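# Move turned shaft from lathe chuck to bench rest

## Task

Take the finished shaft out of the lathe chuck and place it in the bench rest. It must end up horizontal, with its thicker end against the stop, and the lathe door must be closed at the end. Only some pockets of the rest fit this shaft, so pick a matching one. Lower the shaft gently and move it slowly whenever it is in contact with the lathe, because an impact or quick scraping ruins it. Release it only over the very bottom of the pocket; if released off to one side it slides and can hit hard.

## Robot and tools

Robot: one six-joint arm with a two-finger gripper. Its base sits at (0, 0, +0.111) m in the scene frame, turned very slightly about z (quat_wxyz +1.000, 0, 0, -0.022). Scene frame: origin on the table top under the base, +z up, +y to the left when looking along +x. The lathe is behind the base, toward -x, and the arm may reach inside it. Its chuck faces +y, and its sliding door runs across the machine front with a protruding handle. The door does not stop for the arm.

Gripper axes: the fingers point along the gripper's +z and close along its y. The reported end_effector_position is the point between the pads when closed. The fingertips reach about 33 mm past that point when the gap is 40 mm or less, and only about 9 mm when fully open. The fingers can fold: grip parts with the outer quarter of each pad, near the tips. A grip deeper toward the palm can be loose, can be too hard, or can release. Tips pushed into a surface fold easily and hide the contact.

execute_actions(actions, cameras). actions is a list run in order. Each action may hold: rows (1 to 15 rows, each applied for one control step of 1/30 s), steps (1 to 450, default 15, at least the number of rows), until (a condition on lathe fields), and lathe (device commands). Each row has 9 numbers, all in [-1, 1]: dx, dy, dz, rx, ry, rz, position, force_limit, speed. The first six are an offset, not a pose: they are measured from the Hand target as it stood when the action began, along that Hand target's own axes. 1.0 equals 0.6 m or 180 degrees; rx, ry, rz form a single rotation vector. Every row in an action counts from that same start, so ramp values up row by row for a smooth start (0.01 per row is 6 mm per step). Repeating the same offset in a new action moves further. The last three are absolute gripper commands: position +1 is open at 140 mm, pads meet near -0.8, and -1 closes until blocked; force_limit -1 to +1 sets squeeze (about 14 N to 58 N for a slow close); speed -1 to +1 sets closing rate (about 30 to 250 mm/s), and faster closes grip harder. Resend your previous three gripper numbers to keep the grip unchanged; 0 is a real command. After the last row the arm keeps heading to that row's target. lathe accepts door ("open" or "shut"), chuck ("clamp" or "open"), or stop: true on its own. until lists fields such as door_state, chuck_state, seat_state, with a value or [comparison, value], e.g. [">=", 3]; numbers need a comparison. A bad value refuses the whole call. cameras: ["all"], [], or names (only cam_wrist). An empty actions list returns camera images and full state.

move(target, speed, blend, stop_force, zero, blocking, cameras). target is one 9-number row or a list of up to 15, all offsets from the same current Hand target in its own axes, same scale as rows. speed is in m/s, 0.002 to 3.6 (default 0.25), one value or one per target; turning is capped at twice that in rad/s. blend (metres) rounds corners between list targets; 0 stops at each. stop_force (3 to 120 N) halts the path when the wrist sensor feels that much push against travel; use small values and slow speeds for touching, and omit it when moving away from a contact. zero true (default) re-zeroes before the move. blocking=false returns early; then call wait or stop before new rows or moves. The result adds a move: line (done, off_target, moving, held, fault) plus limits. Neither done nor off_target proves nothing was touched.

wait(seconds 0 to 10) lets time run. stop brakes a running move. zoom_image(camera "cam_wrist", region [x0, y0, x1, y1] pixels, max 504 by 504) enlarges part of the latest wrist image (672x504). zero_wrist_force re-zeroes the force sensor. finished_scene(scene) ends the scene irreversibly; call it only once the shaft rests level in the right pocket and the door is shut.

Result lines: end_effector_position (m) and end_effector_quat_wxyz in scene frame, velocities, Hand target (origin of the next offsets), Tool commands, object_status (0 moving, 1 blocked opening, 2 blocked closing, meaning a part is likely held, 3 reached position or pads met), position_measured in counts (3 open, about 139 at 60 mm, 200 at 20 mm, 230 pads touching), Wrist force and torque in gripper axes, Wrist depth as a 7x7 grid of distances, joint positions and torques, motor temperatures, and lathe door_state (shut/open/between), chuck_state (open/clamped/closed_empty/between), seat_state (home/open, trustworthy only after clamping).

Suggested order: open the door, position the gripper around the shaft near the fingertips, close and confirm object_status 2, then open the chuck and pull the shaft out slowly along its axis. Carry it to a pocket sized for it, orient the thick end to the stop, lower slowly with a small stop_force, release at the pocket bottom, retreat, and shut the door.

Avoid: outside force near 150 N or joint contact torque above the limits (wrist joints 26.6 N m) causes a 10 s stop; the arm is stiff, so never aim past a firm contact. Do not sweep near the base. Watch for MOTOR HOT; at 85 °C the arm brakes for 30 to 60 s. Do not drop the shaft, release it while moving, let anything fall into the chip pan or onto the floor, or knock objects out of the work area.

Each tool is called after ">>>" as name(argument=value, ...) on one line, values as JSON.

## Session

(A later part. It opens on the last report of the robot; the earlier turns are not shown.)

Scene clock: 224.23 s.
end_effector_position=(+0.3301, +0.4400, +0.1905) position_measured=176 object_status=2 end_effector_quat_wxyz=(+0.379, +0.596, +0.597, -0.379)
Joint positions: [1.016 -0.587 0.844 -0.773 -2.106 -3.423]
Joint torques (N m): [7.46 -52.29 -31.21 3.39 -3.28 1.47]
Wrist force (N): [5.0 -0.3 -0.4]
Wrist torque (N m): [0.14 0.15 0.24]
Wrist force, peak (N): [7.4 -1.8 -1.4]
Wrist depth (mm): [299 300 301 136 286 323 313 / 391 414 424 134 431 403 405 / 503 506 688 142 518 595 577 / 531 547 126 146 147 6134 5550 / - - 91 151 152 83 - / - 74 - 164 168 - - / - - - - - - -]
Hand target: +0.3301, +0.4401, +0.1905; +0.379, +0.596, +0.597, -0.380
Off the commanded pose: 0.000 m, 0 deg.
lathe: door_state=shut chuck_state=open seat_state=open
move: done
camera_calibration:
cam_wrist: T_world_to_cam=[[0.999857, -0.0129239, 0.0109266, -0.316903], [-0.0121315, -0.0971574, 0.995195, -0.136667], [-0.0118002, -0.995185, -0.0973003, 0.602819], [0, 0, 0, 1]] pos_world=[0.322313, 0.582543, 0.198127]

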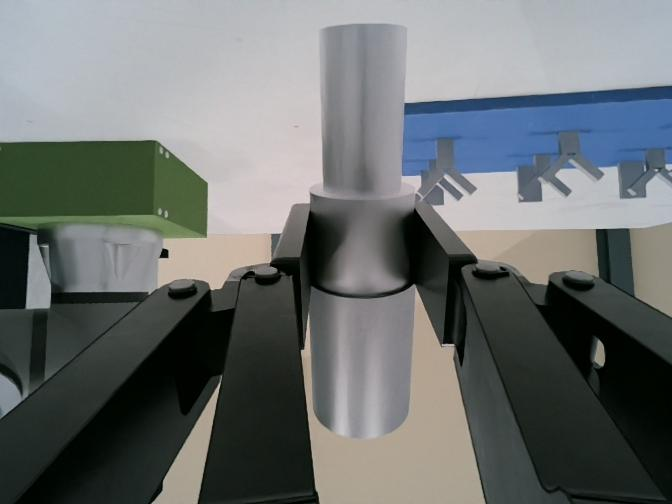

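>>> move(target=[0, 0.333, 0, 0, 0, 0, -0.98, 1, -1], speed=0.2, cameras=["cam_wrist"])

>>> zoom_image(camera="cam_wrist", region=[190, 110, 330, 215])

>>> zoom_image(camera="cam_wrist", region=[450, 110, 590, 215])

Scene clock: 254.80 s.
end_effector_position=(+0.5290, +0.4391, +0.1902) position_measured=176 object_status=2 end_effector_quat_wxyz=(+0.383, +0.593, +0.617, -0.347)
Joint positions: [0.841 -0.189 0.035 -0.515 -2.293 -3.593]
Joint torques (N m): [0.91 -65.48 -28.35 -1.8 -2.87 -1.32]
Wrist force (N): [5.0 -0.1 -0.1]
Wrist torque (N m): [0.24 0.06 0.19]
Wrist force, peak (N): [5.3 -3.8 -0.7]
Wrist depth (mm): [280 284 288 136 136 286 321 / 375 380 387 134 404 396 425 / 564 472 475 142 527 517 - / 833 - - 146 147 - 5180 / - - 91 151 151 83 - / - 74 - 164 168 - - / - - - - - - -]
Hand target: +0.5299, +0.4402, +0.1904; +0.379, +0.596, +0.597, -0.380
Off the commanded pose: 0.001 m, 4 deg.
lathe: door_state=shut chuck_state=open seat_state=open
elbow stopped short: the move would have taken joint 3 (elbow) straighter than the controller allows.
move: off_target
camera_calibration:
cam_wrist: T_world_to_cam=[[0.998415, 0.0417281, 0.0377574, -0.544175], [-0.0313216, -0.145362, 0.988883, -0.101473], [0.0467527, -0.988498, -0.143824, 0.579158], [0, 0, 0, 1]] pos_world=[0.513057, 0.580454, 0.204189]

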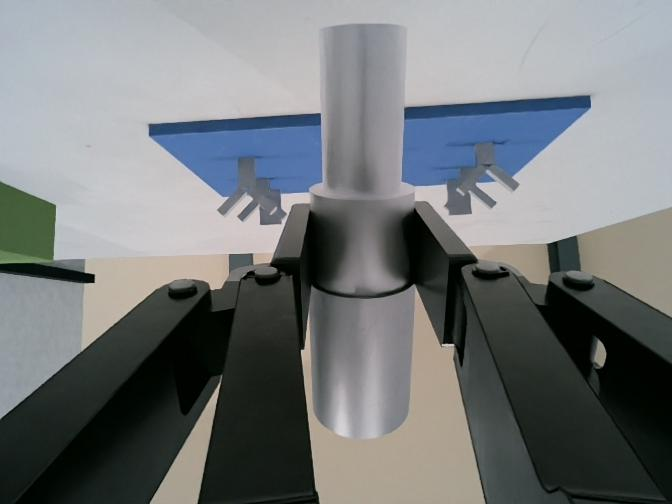

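Scaled by 3.600 from the camera's 672x504 image, which has a finer 960x720 frame.

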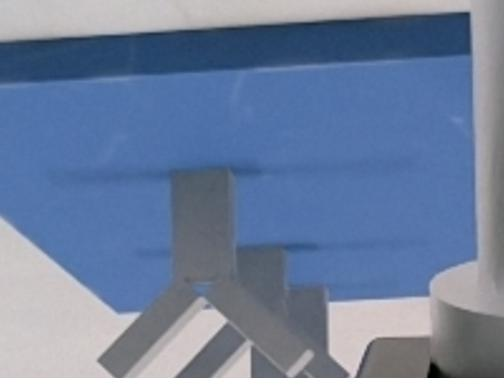

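Scaled by 3.600 from the camera's 672x504 image, which has a finer 960x720 frame.

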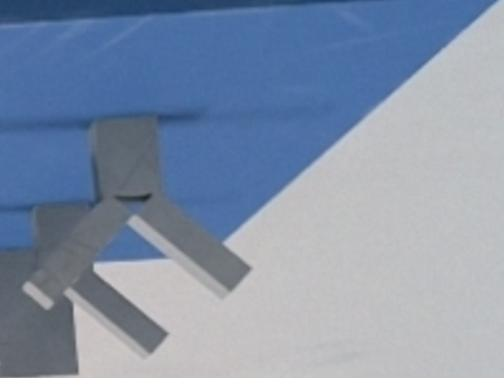

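>>> move(target=[-0.473, -0.362, 0.502, -0.0178, 0.3607, -0.0268, -0.98, 1, -1], speed=0.22, cameras=["cam_wrist"])

>>> zoom_image(camera="cam_wrist", region=[400, 20, 660, 280])

Scene clock: 273.90 s.
end_effector_position=(+0.3132, +0.0469, +0.3199) position_measured=176 object_status=2 end_effector_quat_wxyz=(+0.000, +0.672, +0.740, +0.001)
Joint positions: [-0.244 -2.074 2.112 -1.61 -1.57 -5.096]
Joint torques (N m): [-7.31 -13.41 -39.62 -1.27 1.81 -1.85]
Wrist force (N): [0.5 -0.2 4.4]
Wrist torque (N m): [-0.06 -0.03 0.05]
Wrist force, peak (N): [8.2 0.2 2.0]
Wrist depth (mm): [387 391 394 136 383 382 382 / 327 406 413 134 405 403 405 / 342 426 444 142 422 428 426 / 366 447 454 146 149 460 429 / - - 91 151 152 83 - / - 74 - 164 168 - - / - - - 587 - - -]
Hand target: +0.3131, +0.0469, +0.3199; +0.000, +0.672, +0.740, +0.001
Off the commanded pose: 0.000 m, 0 deg.
lathe: door_state=shut chuck_state=open seat_state=open
move: done
camera_calibration:
cam_wrist: T_world_to_cam=[[0.996755, 0.0802534, -0.00618464, -0.304459], [0.077718, -0.939572, 0.333414, -0.0808], [0.0209467, -0.332812, -0.94276, 0.453056], [0, 0, 0, 1]] pos_world=[0.300261, 0.0992992, 0.45218]

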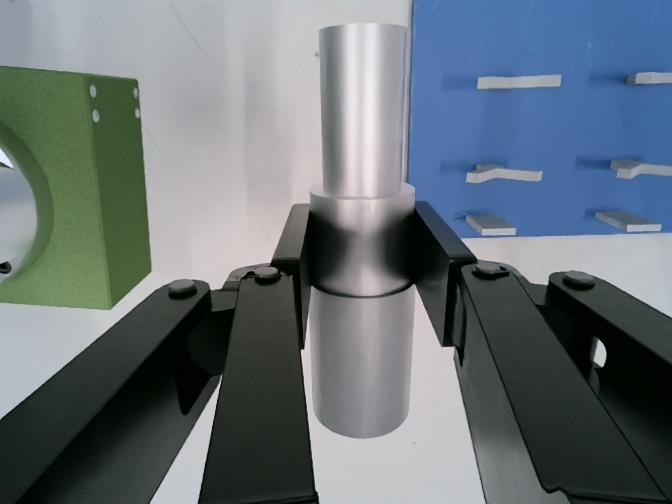

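Scaled by 1.938 from the camera's 672x504 image, which has a finer 960x720 frame.

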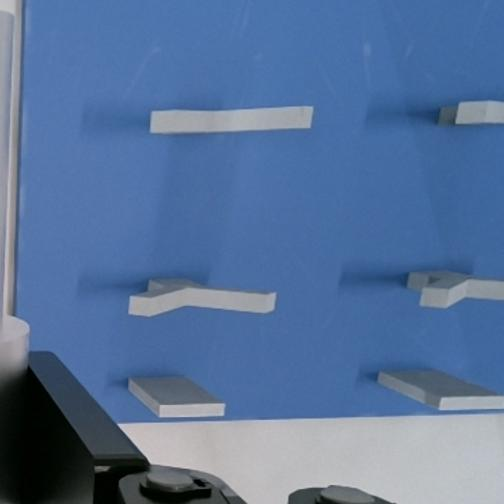

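>>> move(target=[0.0368, 0.225, 0.233, 0, 0, 0, -0.98, 1, -1], speed=0.2, cameras=["cam_wrist"])

>>> zoom_image(camera="cam_wrist", region=[210, 20, 510, 320])

Scene clock: 289.27 s.
end_effector_position=(+0.4455, +0.0821, +0.1804) position_measured=176 object_status=2 end_effector_quat_wxyz=(+0.000, +0.672, +0.740, +0.001)
Joint positions: [-0.074 -1.572 2.128 -2.128 -1.57 -4.926]
Joint torques (N m): [-5.05 -14.21 -10.95 -5.74 -1.24 -0.72]
Wrist force (N): [0.1 -0.3 4.1]
Wrist torque (N m): [-0.07 0.08 0.04]
Wrist force, peak (N): [0.8 2.1 6.7]
Wrist depth (mm): [266 267 256 133 252 255 254 / 279 279 274 136 267 266 266 / 296 297 288 143 280 284 284 / 313 313 306 146 149 292 297 / - - 91 151 152 83 - / - 74 - 164 168 - - / - - - 384 - - -]
Hand target: +0.4455, +0.0821, +0.1803; +0.000, +0.672, +0.740, +0.001
Off the commanded pose: 0.000 m, 0 deg.
lathe: door_state=shut chuck_state=open seat_state=open
move: done
camera_calibration:
cam_wrist: T_world_to_cam=[[0.996749, 0.0803204, -0.00629688, -0.439989], [0.0778233, -0.93964, 0.333198, -0.0114668], [0.0208458, -0.332605, -0.942836, 0.330525], [0, 0, 0, 1]] pos_world=[0.432561, 0.134499, 0.312681]

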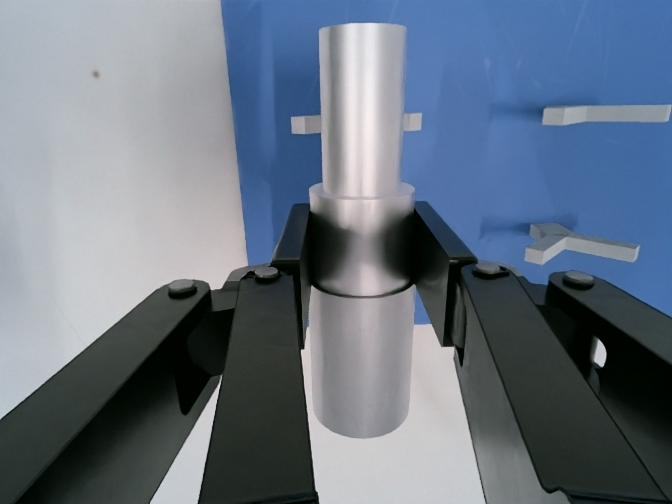

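Scaled by 1.680 from the camera's 672x504 image, which has a finer 960x720 frame.

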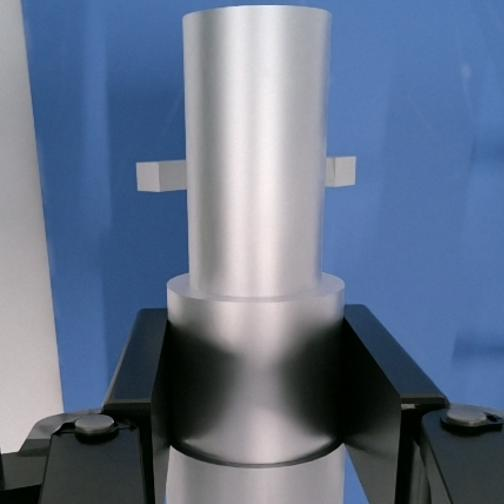

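>>> move(target=[0, 0, 0.098, 0, 0, 0, -0.98, 1, -1], speed=0.08, cameras=["cam_wrist"])

>>> zoom_image(camera="cam_wrist", region=[210, 20, 510, 320])

>>> zoom_image(camera="cam_wrist", region=[260, 300, 460, 500])

Scene clock: 294.00 s.
end_effector_position=(+0.4455, +0.0822, +0.1214) position_measured=176 object_status=2 end_effector_quat_wxyz=(+0.000, +0.672, +0.740, +0.001)
Joint positions: [-0.074 -1.47 2.208 -2.31 -1.569 -4.926]
Joint torques (N m): [8.25 -26.43 -33.5 -3.05 2.11 1.48]
Wrist force (N): [0.6 -0.4 4.5]
Wrist torque (N m): [-0.13 -0.01 0.03]
Wrist force, peak (N): [0.5 -0.3 6.0]
Wrist depth (mm): [211 211 200 197 199 200 202 / 223 222 212 135 209 211 209 / 236 235 223 143 221 223 223 / 250 250 234 146 149 235 234 / 259 - 91 151 152 83 - / - 74 - 164 168 - - / - - - 306 - - -]
Hand target: +0.4456, +0.0822, +0.1215; +0.000, +0.672, +0.740, +0.001
Off the commanded pose: 0.000 m, 0 deg.
lathe: door_state=shut chuck_state=open seat_state=open
move: done
camera_calibration:
cam_wrist: T_world_to_cam=[[0.996762, 0.080156, -0.00644099, -0.440315], [0.0777186, -0.939685, 0.333094, 0.00832994], [0.020647, -0.332516, -0.942871, 0.275108], [0, 0, 0, 1]] pos_world=[0.432561, 0.134599, 0.253781]

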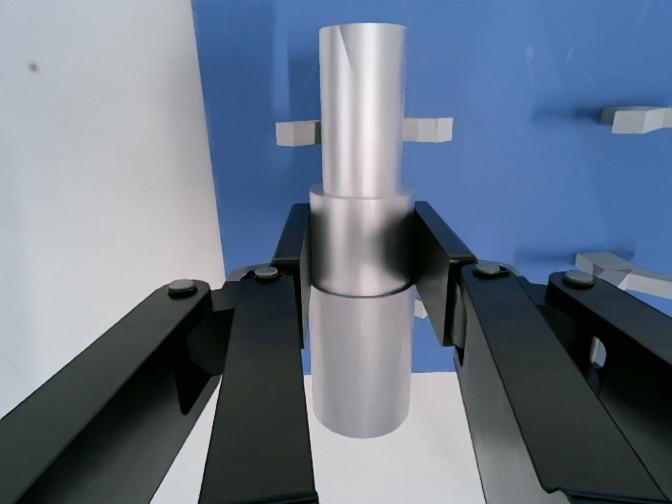

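Scaled by 1.680 from the camera's 672x504 image, which has a finer 960x720 frame.

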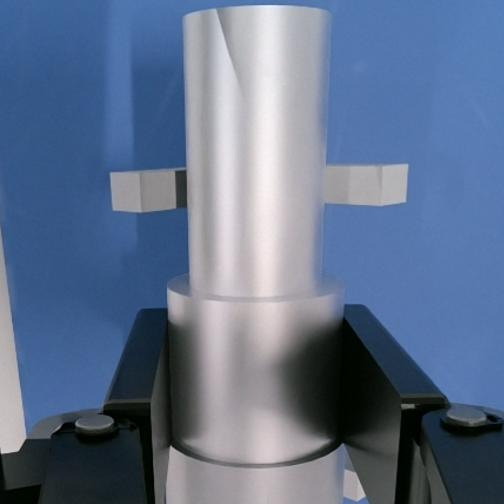

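Scaled by 2.520 from the camera's 672x504 image, which has a finer 960x720 frame.

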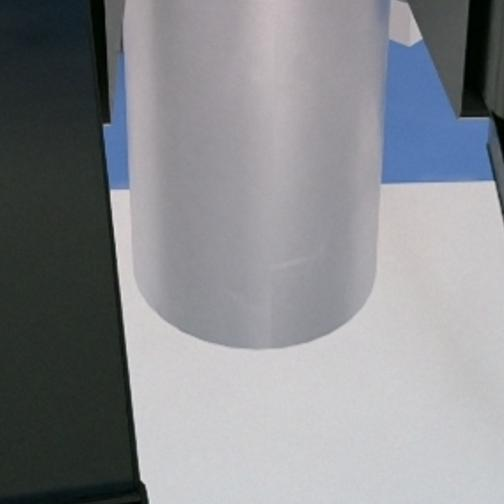

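>>> move(target=[0, 0.0006, 0.010, 0, 0, 0, -0.98, 1, -1], speed=0.01, stop_force=4)

>>> move(target=[-0.0167, 0, 0, 0, 0, 0, -0.98, 1, -1], speed=0.006, stop_force=4)

Scene clock: 305.50 s.
end_effector_position=(+0.4459, +0.0822, +0.1161) position_measured=176 object_status=2 end_effector_quat_wxyz=(+0.000, +0.672, +0.740, +0.001)
Joint positions: [-0.074 -1.459 2.214 -2.327 -1.569 -4.926]
Joint torques (N m): [3.22 -33.9 -30.71 -0.55 1.51 0.52]
Wrist force (N): [-0.9 4.2 3.6]
Wrist torque (N m): [-0.19 -0.07 -0.18]
Wrist force, peak (N): [-1.1 7.4 3.2]
Wrist depth (mm): [206 206 196 192 194 196 196 / 217 218 206 136 204 206 204 / 230 230 218 143 215 218 219 / 244 244 229 146 149 229 229 / - - 91 151 151 83 - / - 74 - 164 168 - - / - - - 292 - - -]
Hand target: +0.4459, +0.0822, +0.1161; +0.000, +0.672, +0.740, +0.001 (not the last commanded pose)
Off the commanded pose: 0.001 m, 0 deg.
lathe: door_state=shut chuck_state=open seat_state=open
move: contact

Scene clock: 306.87 s.
end_effector_position=(+0.4462, +0.0795, +0.1161) position_measured=176 object_status=2 end_effector_quat_wxyz=(+0.000, +0.672, +0.740, +0.001)
Joint positions: [-0.08 -1.459 2.214 -2.327 -1.569 -4.932]
Joint torques (N m): [9.47 -22.4 -27.01 -3.44 0.33 1.58]
Wrist force (N): [-1.6 1.7 2.7]
Wrist torque (N m): [-0.14 -0.10 -0.10]
Wrist force, peak (N): [-0.9 4.3 4.0]
Wrist depth (mm): [207 207 196 192 194 196 196 / 218 218 206 136 206 206 204 / 230 227 218 143 216 218 218 / 245 244 225 146 149 228 229 / - - 91 151 151 83 - / - 74 - 164 168 - - / - - - 298 - - -]
Hand target: +0.4462, +0.0795, +0.1161; +0.000, +0.672, +0.740, +0.001 (not the last commanded pose)
Off the commanded pose: 0.007 m, 0 deg.
lathe: door_state=shut chuck_state=open seat_state=open
move: contact

>>> move(target=[0.003, 0.0018, -0.005, 0, 0, 0, -0.98, 1, -1], speed=0.01, cameras=["cam_wrist"])

>>> zoom_image(camera="cam_wrist", region=[250, 90, 490, 330])

>>> zoom_image(camera="cam_wrist", region=[290, 280, 450, 440])

Scene clock: 310.63 s.
end_effector_position=(+0.4471, +0.0814, +0.1192) position_measured=176 object_status=2 end_effector_quat_wxyz=(+0.000, +0.672, +0.740, +0.001)
Joint positions: [-0.075 -1.463 2.207 -2.317 -1.569 -4.928]
Joint torques (N m): [0.92 -29.84 -25.79 -2.86 0.05 0.44]
Wrist force (N): [0.7 -0.1 4.7]
Wrist torque (N m): [-0.07 -0.04 -0.03]
Wrist force, peak (N): [0.7 -0.1 4.7]
Wrist depth (mm): [210 209 199 194 196 198 201 / 220 221 209 135 206 209 207 / 225 234 222 143 216 221 221 / 251 247 231 146 148 231 232 / - - 91 151 152 83 - / - 74 - 164 168 - - / - - - 303 - - -]
Hand target: +0.4471, +0.0814, +0.1191; +0.000, +0.672, +0.740, +0.001
Off the commanded pose: 0.000 m, 0 deg.
lathe: door_state=shut chuck_state=open seat_state=open
move: done
camera_calibration:
cam_wrist: T_world_to_cam=[[0.996755, 0.0802558, -0.00615924, -0.441942], [0.0777185, -0.939677, 0.333116, 0.00821343], [0.0209468, -0.332514, -0.942866, 0.272509], [0, 0, 0, 1]] pos_world=[0.434161, 0.133799, 0.251481]

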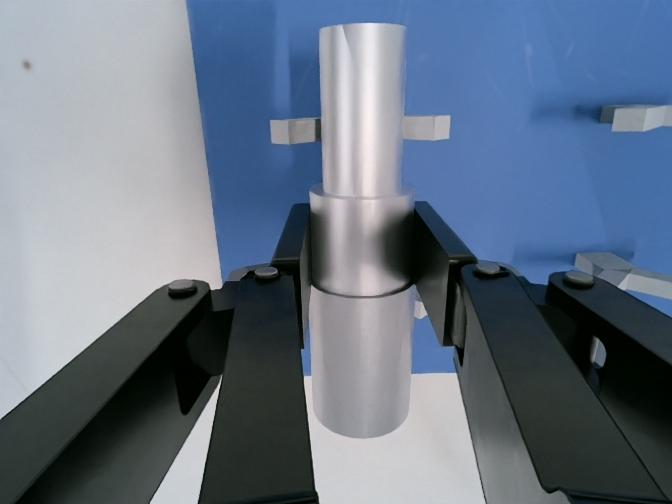

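Scaled by 2.100 from the camera's 672x504 image, which has a finer 960x720 frame.

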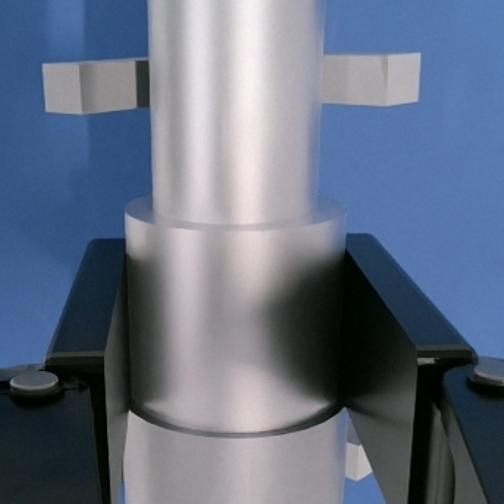

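Scaled by 3.150 from the camera's 672x504 image, which has a finer 960x720 frame.

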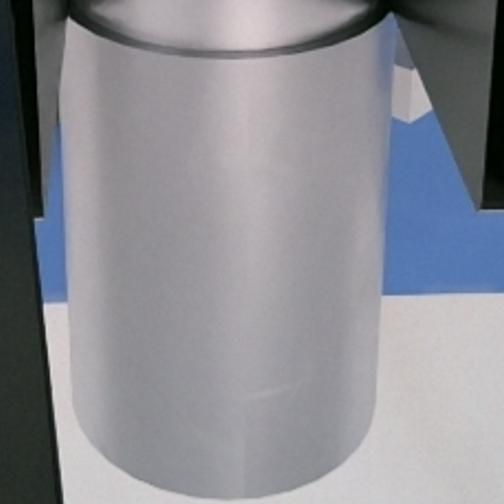

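>>> move(target=[0, 0, 0.015, 0, 0, 0, -0.98, 1, -1], speed=0.005, stop_force=3)

Scene clock: 325.50 s.
end_effector_position=(+0.4471, +0.0814, +0.1150) position_measured=176 object_status=2 end_effector_quat_wxyz=(+0.000, +0.672, +0.740, +0.001)
Joint positions: [-0.076 -1.454 2.212 -2.33 -1.569 -4.928]
Joint torques (N m): [-5.39 -33.78 -31.2 0.11 -1.51 -1.01]
Wrist force (N): [-1.1 2.7 3.5]
Wrist torque (N m): [-0.12 -0.07 -0.17]
Wrist force, peak (N): [-1.5 4.3 3.7]
Wrist depth (mm): [205 206 194 191 193 195 195 / 217 217 203 136 203 206 203 / 229 229 217 143 214 217 217 / 243 243 225 146 149 228 227 / - - 91 151 151 83 - / - 74 - 164 168 - - / - - - 297 - - -]
Hand target: +0.4471, +0.0814, +0.1150; +0.000, +0.672, +0.740, +0.001 (not the last commanded pose)
Off the commanded pose: 0.005 m, 0 deg.
lathe: door_state=shut chuck_state=open seat_state=open
move: contact

>>> move(target=[[0, 0.0, -0.0025, 0, 0, 0, -0.98, 1, -1],[0, 0.0033, -0.0025, 0, 0, 0, -0.98, 1, -1]], speed=0.01)

>>> move(target=[0, 0, 0.015, 0, 0, 0, -0.98, 1, -1], speed=0.005, stop_force=3)

Scene clock: 328.67 s.
end_effector_position=(+0.4492, +0.0815, +0.1166) position_measured=176 object_status=2 end_effector_quat_wxyz=(+0.000, +0.672, +0.740, +0.001)
Joint positions: [-0.075 -1.453 2.205 -2.324 -1.569 -4.927]
Joint torques (N m): [7.19 -29.77 -18.96 -1.05 -1.59 1.2]
Wrist force (N): [0.6 0.0 4.5]
Wrist torque (N m): [-0.04 -0.01 -0.03]
Wrist force, peak (N): [-1.3 2.6 4.0]
Wrist depth (mm): [207 207 196 192 194 196 197 / 218 218 204 135 204 207 205 / 231 230 218 143 217 219 219 / 244 244 228 146 149 229 229 / - - 91 151 151 83 - / - 74 - 164 168 - - / - - - 298 - - -]
Hand target: +0.4491, +0.0816, +0.1166; +0.000, +0.672, +0.740, +0.001
Off the commanded pose: 0.000 m, 0 deg.
lathe: door_state=shut chuck_state=open seat_state=open
move: done

Scene clock: 329.97 s.
end_effector_position=(+0.4492, +0.0816, +0.1161) position_measured=176 object_status=2 end_effector_quat_wxyz=(+0.000, +0.672, +0.740, +0.001)
Joint positions: [-0.075 -1.452 2.206 -2.326 -1.569 -4.927]
Joint torques (N m): [3.83 -35.2 -34.15 -2.46 -0.65 0.58]
Wrist force (N): [2.0 -2.7 3.1]
Wrist torque (N m): [-0.07 -0.07 -0.14]
Wrist force, peak (N): [0.6 -12.0 -24.2]
Wrist depth (mm): [206 206 196 191 194 195 196 / 218 218 204 135 204 206 204 / 230 230 218 143 216 217 218 / 244 245 228 146 149 229 229 / - - 91 151 152 83 - / - 74 - 164 168 - - / - - - 298 - - -]
Hand target: +0.4492, +0.0816, +0.1161; +0.000, +0.672, +0.740, +0.001 (not the last commanded pose)
Off the commanded pose: 0.009 m, 0 deg.
lathe: door_state=shut chuck_state=open seat_state=open
move: contact

>>> move(target=[[0, 0.0, -0.0042, 0, 0, 0, -0.98, 1, -1],[0, -0.0024, -0.0042, 0, 0, -0.0085, -0.98, 1, -1]], speed=0.01)

>>> move(target=[0, 0, 0.015, 0, 0, 0, -0.98, 1, -1], speed=0.004, stop_force=3)

Scene clock: 340.93 s.
end_effector_position=(+0.4477, +0.0814, +0.1186) position_measured=176 object_status=2 end_effector_quat_wxyz=(+0.000, +0.662, +0.749, +0.001)
Joint positions: [-0.075 -1.46 2.207 -2.318 -1.569 -4.954]
Joint torques (N m): [-7.6 -33.22 -9.56 -6.53 2 0.65]
Wrist force (N): [0.8 -0.4 4.5]
Wrist torque (N m): [-0.13 -0.07 0.03]
Wrist force, peak (N): [1.5 -3.0 3.7]
Wrist depth (mm): [209 209 198 194 196 198 198 / 220 220 209 136 206 209 207 / 232 230 221 143 219 221 221 / - 247 231 146 149 232 231 / - - 91 151 152 83 - / - 74 - 164 168 - - / - - - 300 - - -]
Hand target: +0.4477, +0.0814, +0.1186; +0.000, +0.662, +0.749, +0.001
Off the commanded pose: 0.000 m, 0 deg.
lathe: door_state=shut chuck_state=open seat_state=open
move: done

Scene clock: 343.00 s.
end_effector_position=(+0.4477, +0.0814, +0.1155) position_measured=176 object_status=2 end_effector_quat_wxyz=(+0.000, +0.662, +0.749, +0.001)
Joint positions: [-0.075 -1.454 2.21 -2.328 -1.569 -4.954]
Joint torques (N m): [-4.92 -34.12 -33.24 -1.16 1.15 0.91]
Wrist force (N): [0.5 -1.8 2.5]
Wrist torque (N m): [-0.06 -0.22 0.09]
Wrist force, peak (N): [4.2 -3.0 -2.6]
Wrist depth (mm): [206 205 195 191 193 195 195 / 217 217 203 136 203 206 204 / 229 229 217 143 215 218 218 / 244 243 228 146 149 228 228 / - - 91 151 152 83 - / - 74 - 164 168 - - / - - - 298 - - -]
Hand target: +0.4477, +0.0814, +0.1155; +0.000, +0.662, +0.749, +0.001 (not the last commanded pose)
Off the commanded pose: 0.006 m, 0 deg.
lathe: door_state=shut chuck_state=open seat_state=open
move: contact

>>> move(target=[[0, 0.0, -0.003, 0, 0, 0, -0.98, 1, -1],[0, -0.00125, -0.003, 0, 0, 0.0028, -0.98, 1, -1]], speed=0.01)

>>> move(target=[0, 0, 0.015, 0, 0, 0, -0.98, 1, -1], speed=0.004, stop_force=5, cameras=["cam_wrist"])

>>> zoom_image(camera="cam_wrist", region=[250, 90, 490, 330])

Scene clock: 352.83 s.
end_effector_position=(+0.4470, +0.0813, +0.1173) position_measured=176 object_status=2 end_effector_quat_wxyz=(+0.000, +0.666, +0.746, +0.001)
Joint positions: [-0.076 -1.459 2.21 -2.323 -1.569 -4.946]
Joint torques (N m): [-6.23 -32.29 -10.42 -6.5 -1.07 -0.41]
Wrist force (N): [0.9 -0.1 4.6]
Wrist torque (N m): [-0.08 -0.08 -0.04]
Wrist force, peak (N): [0.9 -2.7 4.4]
Wrist depth (mm): [207 208 197 193 195 197 197 / 219 219 207 136 205 207 205 / 232 231 219 143 216 219 220 / 245 245 230 146 149 230 229 / - - 91 151 151 83 - / - 74 - 164 168 - - / - - - 299 - - -]
Hand target: +0.4470, +0.0813, +0.1173; +0.000, +0.665, +0.746, +0.001
Off the commanded pose: 0.000 m, 0 deg.
lathe: door_state=shut chuck_state=open seat_state=open
move: done

Scene clock: 354.83 s.
end_effector_position=(+0.4470, +0.0813, +0.1144) position_measured=176 object_status=2 end_effector_quat_wxyz=(+0.000, +0.665, +0.746, +0.001)
Joint positions: [-0.076 -1.454 2.213 -2.332 -1.569 -4.946]
Joint torques (N m): [-3.05 -32.4 -30.86 0.15 -0.79 -1.56]
Wrist force (N): [2.9 1.0 -1.8]
Wrist torque (N m): [-0.09 -0.32 0.02]
Wrist force, peak (N): [4.4 -4.8 -15.9]
Wrist depth (mm): [204 204 194 190 192 194 194 / 218 216 202 136 202 205 203 / 228 229 218 143 214 216 217 / 242 242 227 146 149 227 226 / - - 91 151 152 83 - / - 74 - 164 167 - - / - - - 296 - - -]
Hand target: +0.4470, +0.0813, +0.1144; +0.000, +0.665, +0.746, +0.001 (not the last commanded pose)
Off the commanded pose: 0.006 m, 0 deg.
lathe: door_state=shut chuck_state=open seat_state=open
move: contact
camera_calibration:
cam_wrist: T_world_to_cam=[[0.995174, 0.097939, -0.00597729, -0.442626], [0.0943258, -0.938125, 0.333203, 0.00221106], [0.0270261, -0.332159, -0.942836, 0.265225], [0, 0, 0, 1]] pos_world=[0.433113, 0.133521, 0.246681]

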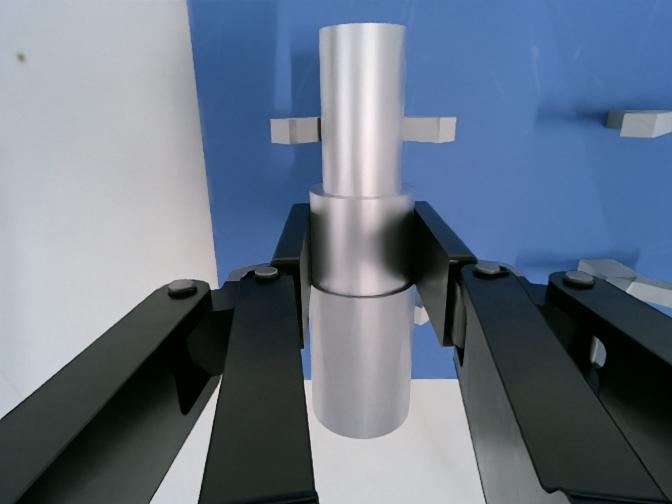

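Scaled by 2.100 from the camera's 672x504 image, which has a finer 960x720 frame.

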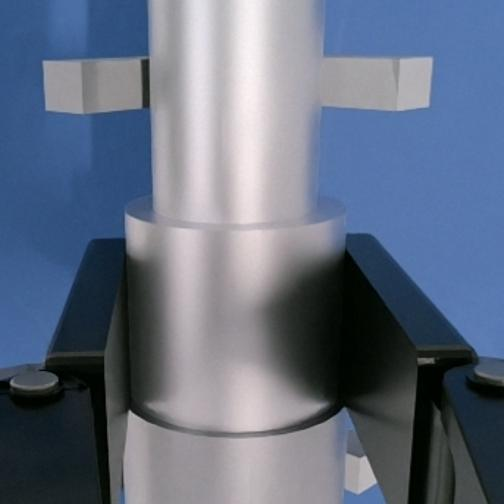

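>>> move(target=[0, 0, -0.0008, 0, 0, 0, -0.98, 1, -1], speed=0.005)

>>> move(target=[-0.014, 0, 0, 0, 0, 0, -0.98, 1, -1], speed=0.004, stop_force=3)

Scene clock: 360.77 s.
end_effector_position=(+0.4470, +0.0813, +0.1149) position_measured=176 object_status=2 end_effector_quat_wxyz=(+0.000, +0.665, +0.746, +0.001)
Joint positions: [-0.076 -1.455 2.213 -2.331 -1.569 -4.946]
Joint torques (N m): [-3.54 -33.96 -33.04 -1.04 -0.79 -1.44]
Wrist force (N): [1.2 -0.3 4.5]
Wrist torque (N m): [-0.12 -0.14 -0.03]
Wrist force, peak (N): [1.1 -0.3 4.6]
Wrist depth (mm): [205 205 194 190 193 195 195 / 217 - 203 136 202 205 203 / 228 229 219 143 215 217 217 / 243 242 228 146 149 227 228 / - - 91 151 152 83 - / - 74 - 164 168 - - / - - - 306 - - -]
Hand target: +0.4470, +0.0813, +0.1149; +0.000, +0.665, +0.746, +0.001
Off the commanded pose: 0.000 m, 0 deg.
lathe: door_state=shut chuck_state=open seat_state=open
move: done

Scene clock: 363.47 s.
end_effector_position=(+0.4478, +0.0743, +0.1149) position_measured=176 object_status=2 end_effector_quat_wxyz=(+0.000, +0.665, +0.746, +0.001)
Joint positions: [-0.092 -1.455 2.214 -2.331 -1.569 -4.962]
Joint torques (N m): [7.54 -29.92 -13.46 -6.26 -2.6 1.52]
Wrist force (N): [2.2 0.3 4.4]
Wrist torque (N m): [-0.14 -0.09 -0.02]
Wrist force, peak (N): [8.2 0.1 3.3]
Wrist depth (mm): [205 205 195 190 192 195 195 / 218 217 205 136 205 205 203 / 229 229 219 143 214 217 217 / 243 244 227 146 149 228 225 / - - 91 151 152 83 - / - 74 - 164 168 - - / - - - 297 - - -]
Hand target: +0.4478, +0.0742, +0.1149; +0.000, +0.665, +0.746, +0.001 (not the last commanded pose)
Off the commanded pose: 0.001 m, 0 deg.
lathe: door_state=shut chuck_state=open seat_state=open
move: contact

>>> move(target=[0, 0, 0.008, 0, 0, 0, -0.98, 1, -1], speed=0.004, stop_force=5)

Scene clock: 368.30 s.
end_effector_position=(+0.4480, +0.0742, +0.1144) position_measured=176 object_status=2 end_effector_quat_wxyz=(+0.000, +0.665, +0.746, +0.001)
Joint positions: [-0.092 -1.454 2.214 -2.333 -1.569 -4.962]
Joint torques (N m): [1.2 -32.72 -32.83 -1.64 -2.78 1.28]
Wrist force (N): [7.5 -2.5 -2.8]
Wrist torque (N m): [-0.08 -0.41 0.22]
Wrist force, peak (N): [8.8 -8.7 -19.2]
Wrist depth (mm): [205 205 194 190 192 194 194 / 218 216 202 136 205 204 203 / 228 228 218 143 214 216 216 / 242 241 223 146 149 227 225 / - - 91 150 152 83 - / - 74 - 164 167 - - / - - - 296 - - -]
Hand target: +0.4480, +0.0742, +0.1144; +0.000, +0.665, +0.746, +0.001 (not the last commanded pose)
Off the commanded pose: 0.004 m, 0 deg.
lathe: door_state=shut chuck_state=open seat_state=open
move: contact

>>> move(target=[0.0012, 0.0003, 0.0007, 0, -0.0042, 0, -0.98, 1, -1], speed=0.01)

Scene clock: 373.10 s.
end_effector_position=(+0.4481, +0.0749, +0.1140) position_measured=176 object_status=2 end_effector_quat_wxyz=(+0.005, +0.665, +0.746, -0.003)
Joint positions: [-0.081 -1.452 2.214 -2.338 -1.583 -4.951]
Joint torques (N m): [-2.58 -0.77 -25.47 -6.91 2.71 -1.13]
Wrist force (N): [-2.4 -18.3 -40.7]
Wrist torque (N m): [0.21 0.07 0.75]
Wrist force, peak (N): [-2.1 -18.1 -40.8]
Wrist depth (mm): [204 204 193 189 191 193 193 / 217 215 202 136 204 204 202 / 228 228 218 143 213 216 215 / 242 242 224 146 149 227 225 / - - 91 151 152 83 - / - 74 - 164 169 - - / - - - 300 - - -]
Hand target: +0.4481, +0.0750, +0.1140; +0.005, +0.665, +0.746, -0.003
Off the commanded pose: 0.000 m, 0 deg.
lathe: door_state=shut chuck_state=open seat_state=open
move: done

>>> move(target=[0, -0.0002, -0.0004, 0, 0.0005, 0.0008, -0.98, 1, -1], speed=0.01)

Scene clock: 377.43 s.
end_effector_position=(+0.4479, +0.0750, +0.1142) position_measured=176 object_status=2 end_effector_quat_wxyz=(+0.005, +0.666, +0.746, -0.003)
Joint positions: [-0.082 -1.452 2.214 -2.337 -1.581 -4.949]
Joint torques (N m): [-2.58 -32.05 -5.79 -0.07 3.95 0.83]
Wrist force (N): [-5.2 -2.0 -3.4]
Wrist torque (N m): [-0.11 -0.02 0.36]
Wrist force, peak (N): [-1.5 -19.9 -49.1]
Wrist depth (mm): [204 204 193 189 191 193 194 / 217 215 201 136 204 204 201 / 228 228 219 143 213 216 216 / 242 242 226 146 149 227 224 / - - 91 151 151 83 - / - 74 - 164 168 - - / - - - 300 - - -]
Hand target: +0.4480, +0.0750, +0.1142; +0.005, +0.666, +0.746, -0.003
Off the commanded pose: 0.000 m, 0 deg.
lathe: door_state=shut chuck_state=open seat_state=open
move: done

>>> execute_actions(actions=[{"rows":[[-0.0003,0,0.0001,0,0,0.0004,-0.98,1,-1]],"steps":20}])

Scene clock: 381.50 s.
end_effector_position=(+0.4480, +0.0748, +0.1142) position_measured=176 object_status=2 end_effector_quat_wxyz=(+0.005, +0.667, +0.745, -0.003)
Joint positions: [-0.082 -1.453 2.214 -2.337 -1.581 -4.948]
Joint torques (N m): [-8.24 -14.07 -5.73 -6.21 -0.03 -0.34]
Wrist force (N): [2.8 -2.5 -3.8]
Wrist torque (N m): [-0.13 -0.17 0.14]
Wrist force, peak (N): [-5.1 -1.9 -2.9]
Wrist depth (mm): [204 204 193 189 191 193 193 / 218 215 202 136 204 204 203 / 228 228 218 143 214 217 216 / 242 242 224 146 149 227 224 / - - 91 151 152 83 - / - 74 - 164 168 - - / - - - 299 - - -]
Hand target: +0.4480, +0.0748, +0.1142; +0.005, +0.667, +0.745, -0.003
Off the commanded pose: 0.000 m, 0 deg.
lathe: door_state=shut chuck_state=open seat_state=open

>>> execute_actions(actions=[{"rows":[[0,0,0,0,0,0,0.0,1,-1]],"steps":60}], cameras=["cam_wrist"])

Scene clock: 385.20 s.
end_effector_position=(+0.4480, +0.0748, +0.1142) position_measured=129 object_status=3 end_effector_quat_wxyz=(+0.005, +0.667, +0.745, -0.003)
Joint positions: [-0.082 -1.452 2.214 -2.337 -1.581 -4.948]
Joint torques (N m): [-2.91 -33.21 -30.92 -4.15 0.59 -1.23]
Wrist force (N): [1.7 -0.5 0.1]
Wrist torque (N m): [-0.17 -0.30 -0.04]
Wrist force, peak (N): [3.0 -2.2 -8.2]
Wrist depth (mm): [204 205 193 189 191 193 193 / 217 215 201 136 205 204 202 / 227 228 219 143 214 216 216 / 243 236 140 148 153 224 224 / - 91 108 154 182 107 91 / - - 278 165 273 - - / - - 298 298 300 - -]
Hand target: +0.4480, +0.0748, +0.1142; +0.005, +0.667, +0.745, -0.003
Off the commanded pose: 0.000 m, 0 deg.
lathe: door_state=shut chuck_state=open seat_state=open
camera_calibration:
cam_wrist: T_world_to_cam=[[0.995549, 0.0940863, -0.00551087, -0.442928], [0.0902276, -0.934559, 0.344177, -0.00368917], [0.0272321, -0.343143, -0.938889, 0.263101], [0, 0, 0, 1]] pos_world=[0.434125, 0.128507, 0.245852]

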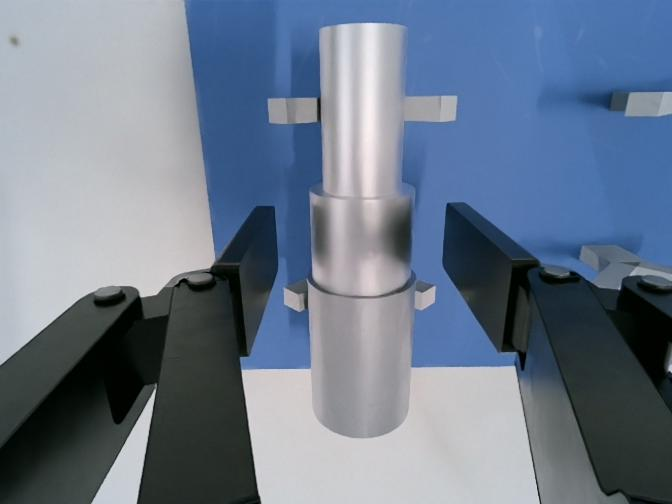

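>>> move(target=[[0, 0, -0.1, 0, 0, 0, 0, 1, -1],[0.0, 0, -0.3, 0, 0, 0, 0, 1, -1]], speed=[0.06, 0.2], blend=[0.02, 0], cameras=["cam_wrist"])

>>> zoom_image(camera="cam_wrist", region=[260, 120, 460, 320])

Scene clock: 395.33 s.
end_effector_position=(+0.4474, +0.0767, +0.2941) position_measured=129 object_status=3 end_effector_quat_wxyz=(+0.005, +0.667, +0.745, -0.003)
Joint positions: [-0.078 -1.683 1.918 -1.81 -1.581 -4.944]
Joint torques (N m): [-0.28 -19.28 -32.91 -0.59 0.55 -0.01]
Wrist force (N): [1.3 -0.4 -0.4]
Wrist torque (N m): [-0.17 -0.20 -0.05]
Wrist force, peak (N): [1.2 -0.7 -3.1]
Wrist depth (mm): [373 370 371 360 361 357 357 / 392 389 384 369 378 378 378 / 412 411 405 361 401 396 400 / 433 438 126 416 416 417 417 / - 91 110 468 - 107 91 / - - 493 503 494 - - / - - - 529 - - -]
Hand target: +0.4474, +0.0767, +0.2942; +0.005, +0.667, +0.745, -0.003
Off the commanded pose: 0.000 m, 0 deg.
lathe: door_state=shut chuck_state=open seat_state=open
move: done
camera_calibration:
cam_wrist: T_world_to_cam=[[0.995546, 0.0941202, -0.00541732, -0.441571], [0.0902271, -0.934556, 0.344186, -0.0636872], [0.027332, -0.343142, -0.938886, 0.432666], [0, 0, 0, 1]] pos_world=[0.433525, 0.130507, 0.425752]

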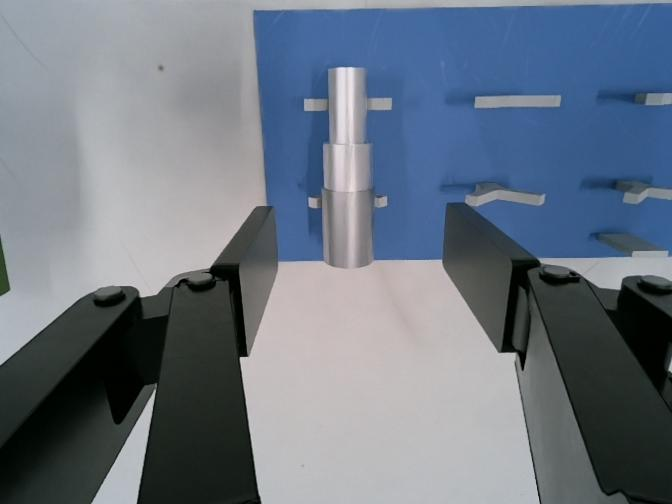

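Scaled by 2.520 from the camera's 672x504 image, which has a finer 960x720 frame.

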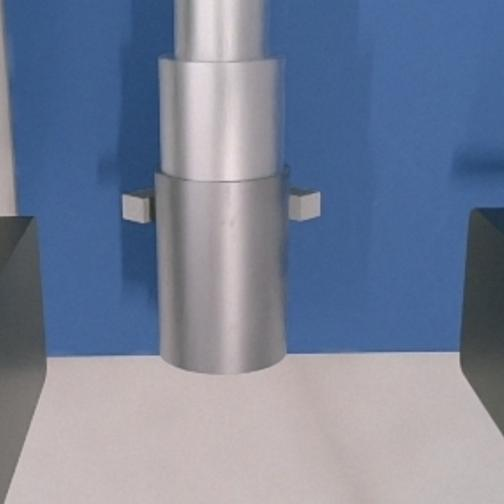

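>>> move(target=[-0.25, 0, 0, 0, 0, 0, 0, 1, -1], speed=0.25, cameras=["cam_wrist"])

>>> zoom_image(camera="cam_wrist", region=[280, 0, 420, 140])

Scene clock: 399.77 s.
end_effector_position=(+0.4641, -0.0723, +0.2958) position_measured=129 object_status=3 end_effector_quat_wxyz=(+0.005, +0.667, +0.745, -0.003)
Joint positions: [-0.394 -1.647 1.881 -1.813 -1.579 -5.26]
Joint torques (N m): [-8.05 -25.45 -11.61 -1.99 0.12 -1.49]
Wrist force (N): [1.1 -0.7 -0.1]
Wrist torque (N m): [-0.20 -0.20 -0.07]
Wrist force, peak (N): [4.4 -0.7 -0.5]
Wrist depth (mm): [369 377 367 298 360 356 360 / 388 394 390 391 359 375 393 / 416 414 412 - 416 415 416 / 448 434 125 441 431 431 434 / - 91 110 470 471 107 91 / - - 496 498 510 - - / - - - - - - -]
Hand target: +0.4640, -0.0724, +0.2958; +0.005, +0.667, +0.745, -0.003
Off the commanded pose: 0.000 m, 0 deg.
lathe: door_state=shut chuck_state=open seat_state=open
move: done
camera_calibration:
cam_wrist: T_world_to_cam=[[0.995552, 0.0940619, -0.00528961, -0.444213], [0.0901283, -0.934563, 0.344194, -0.205081], [0.0274321, -0.34314, -0.938884, 0.382597], [0, 0, 0, 1]] pos_world=[0.450225, -0.018593, 0.427452]

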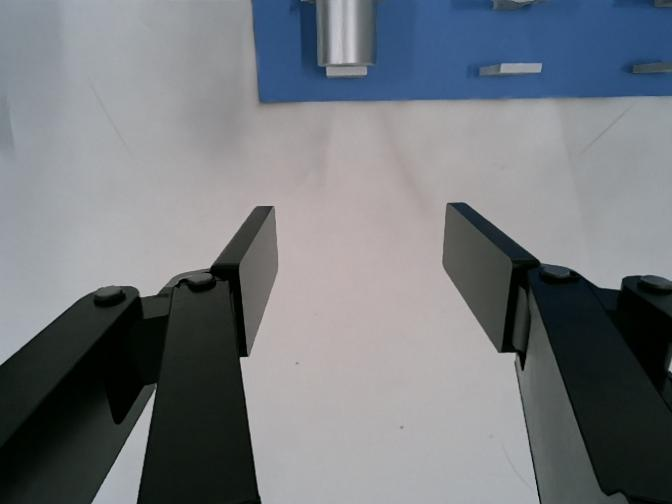

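Scaled by 3.600 from the camera's 672x504 image, which has a finer 960x720 frame.

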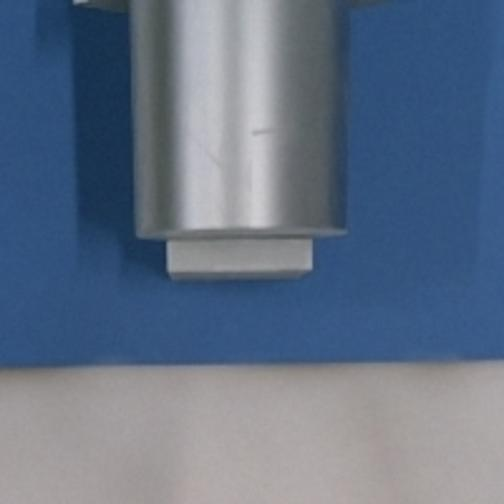

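>>> finished_scene(scene=1)

The scene is finished: the task was done.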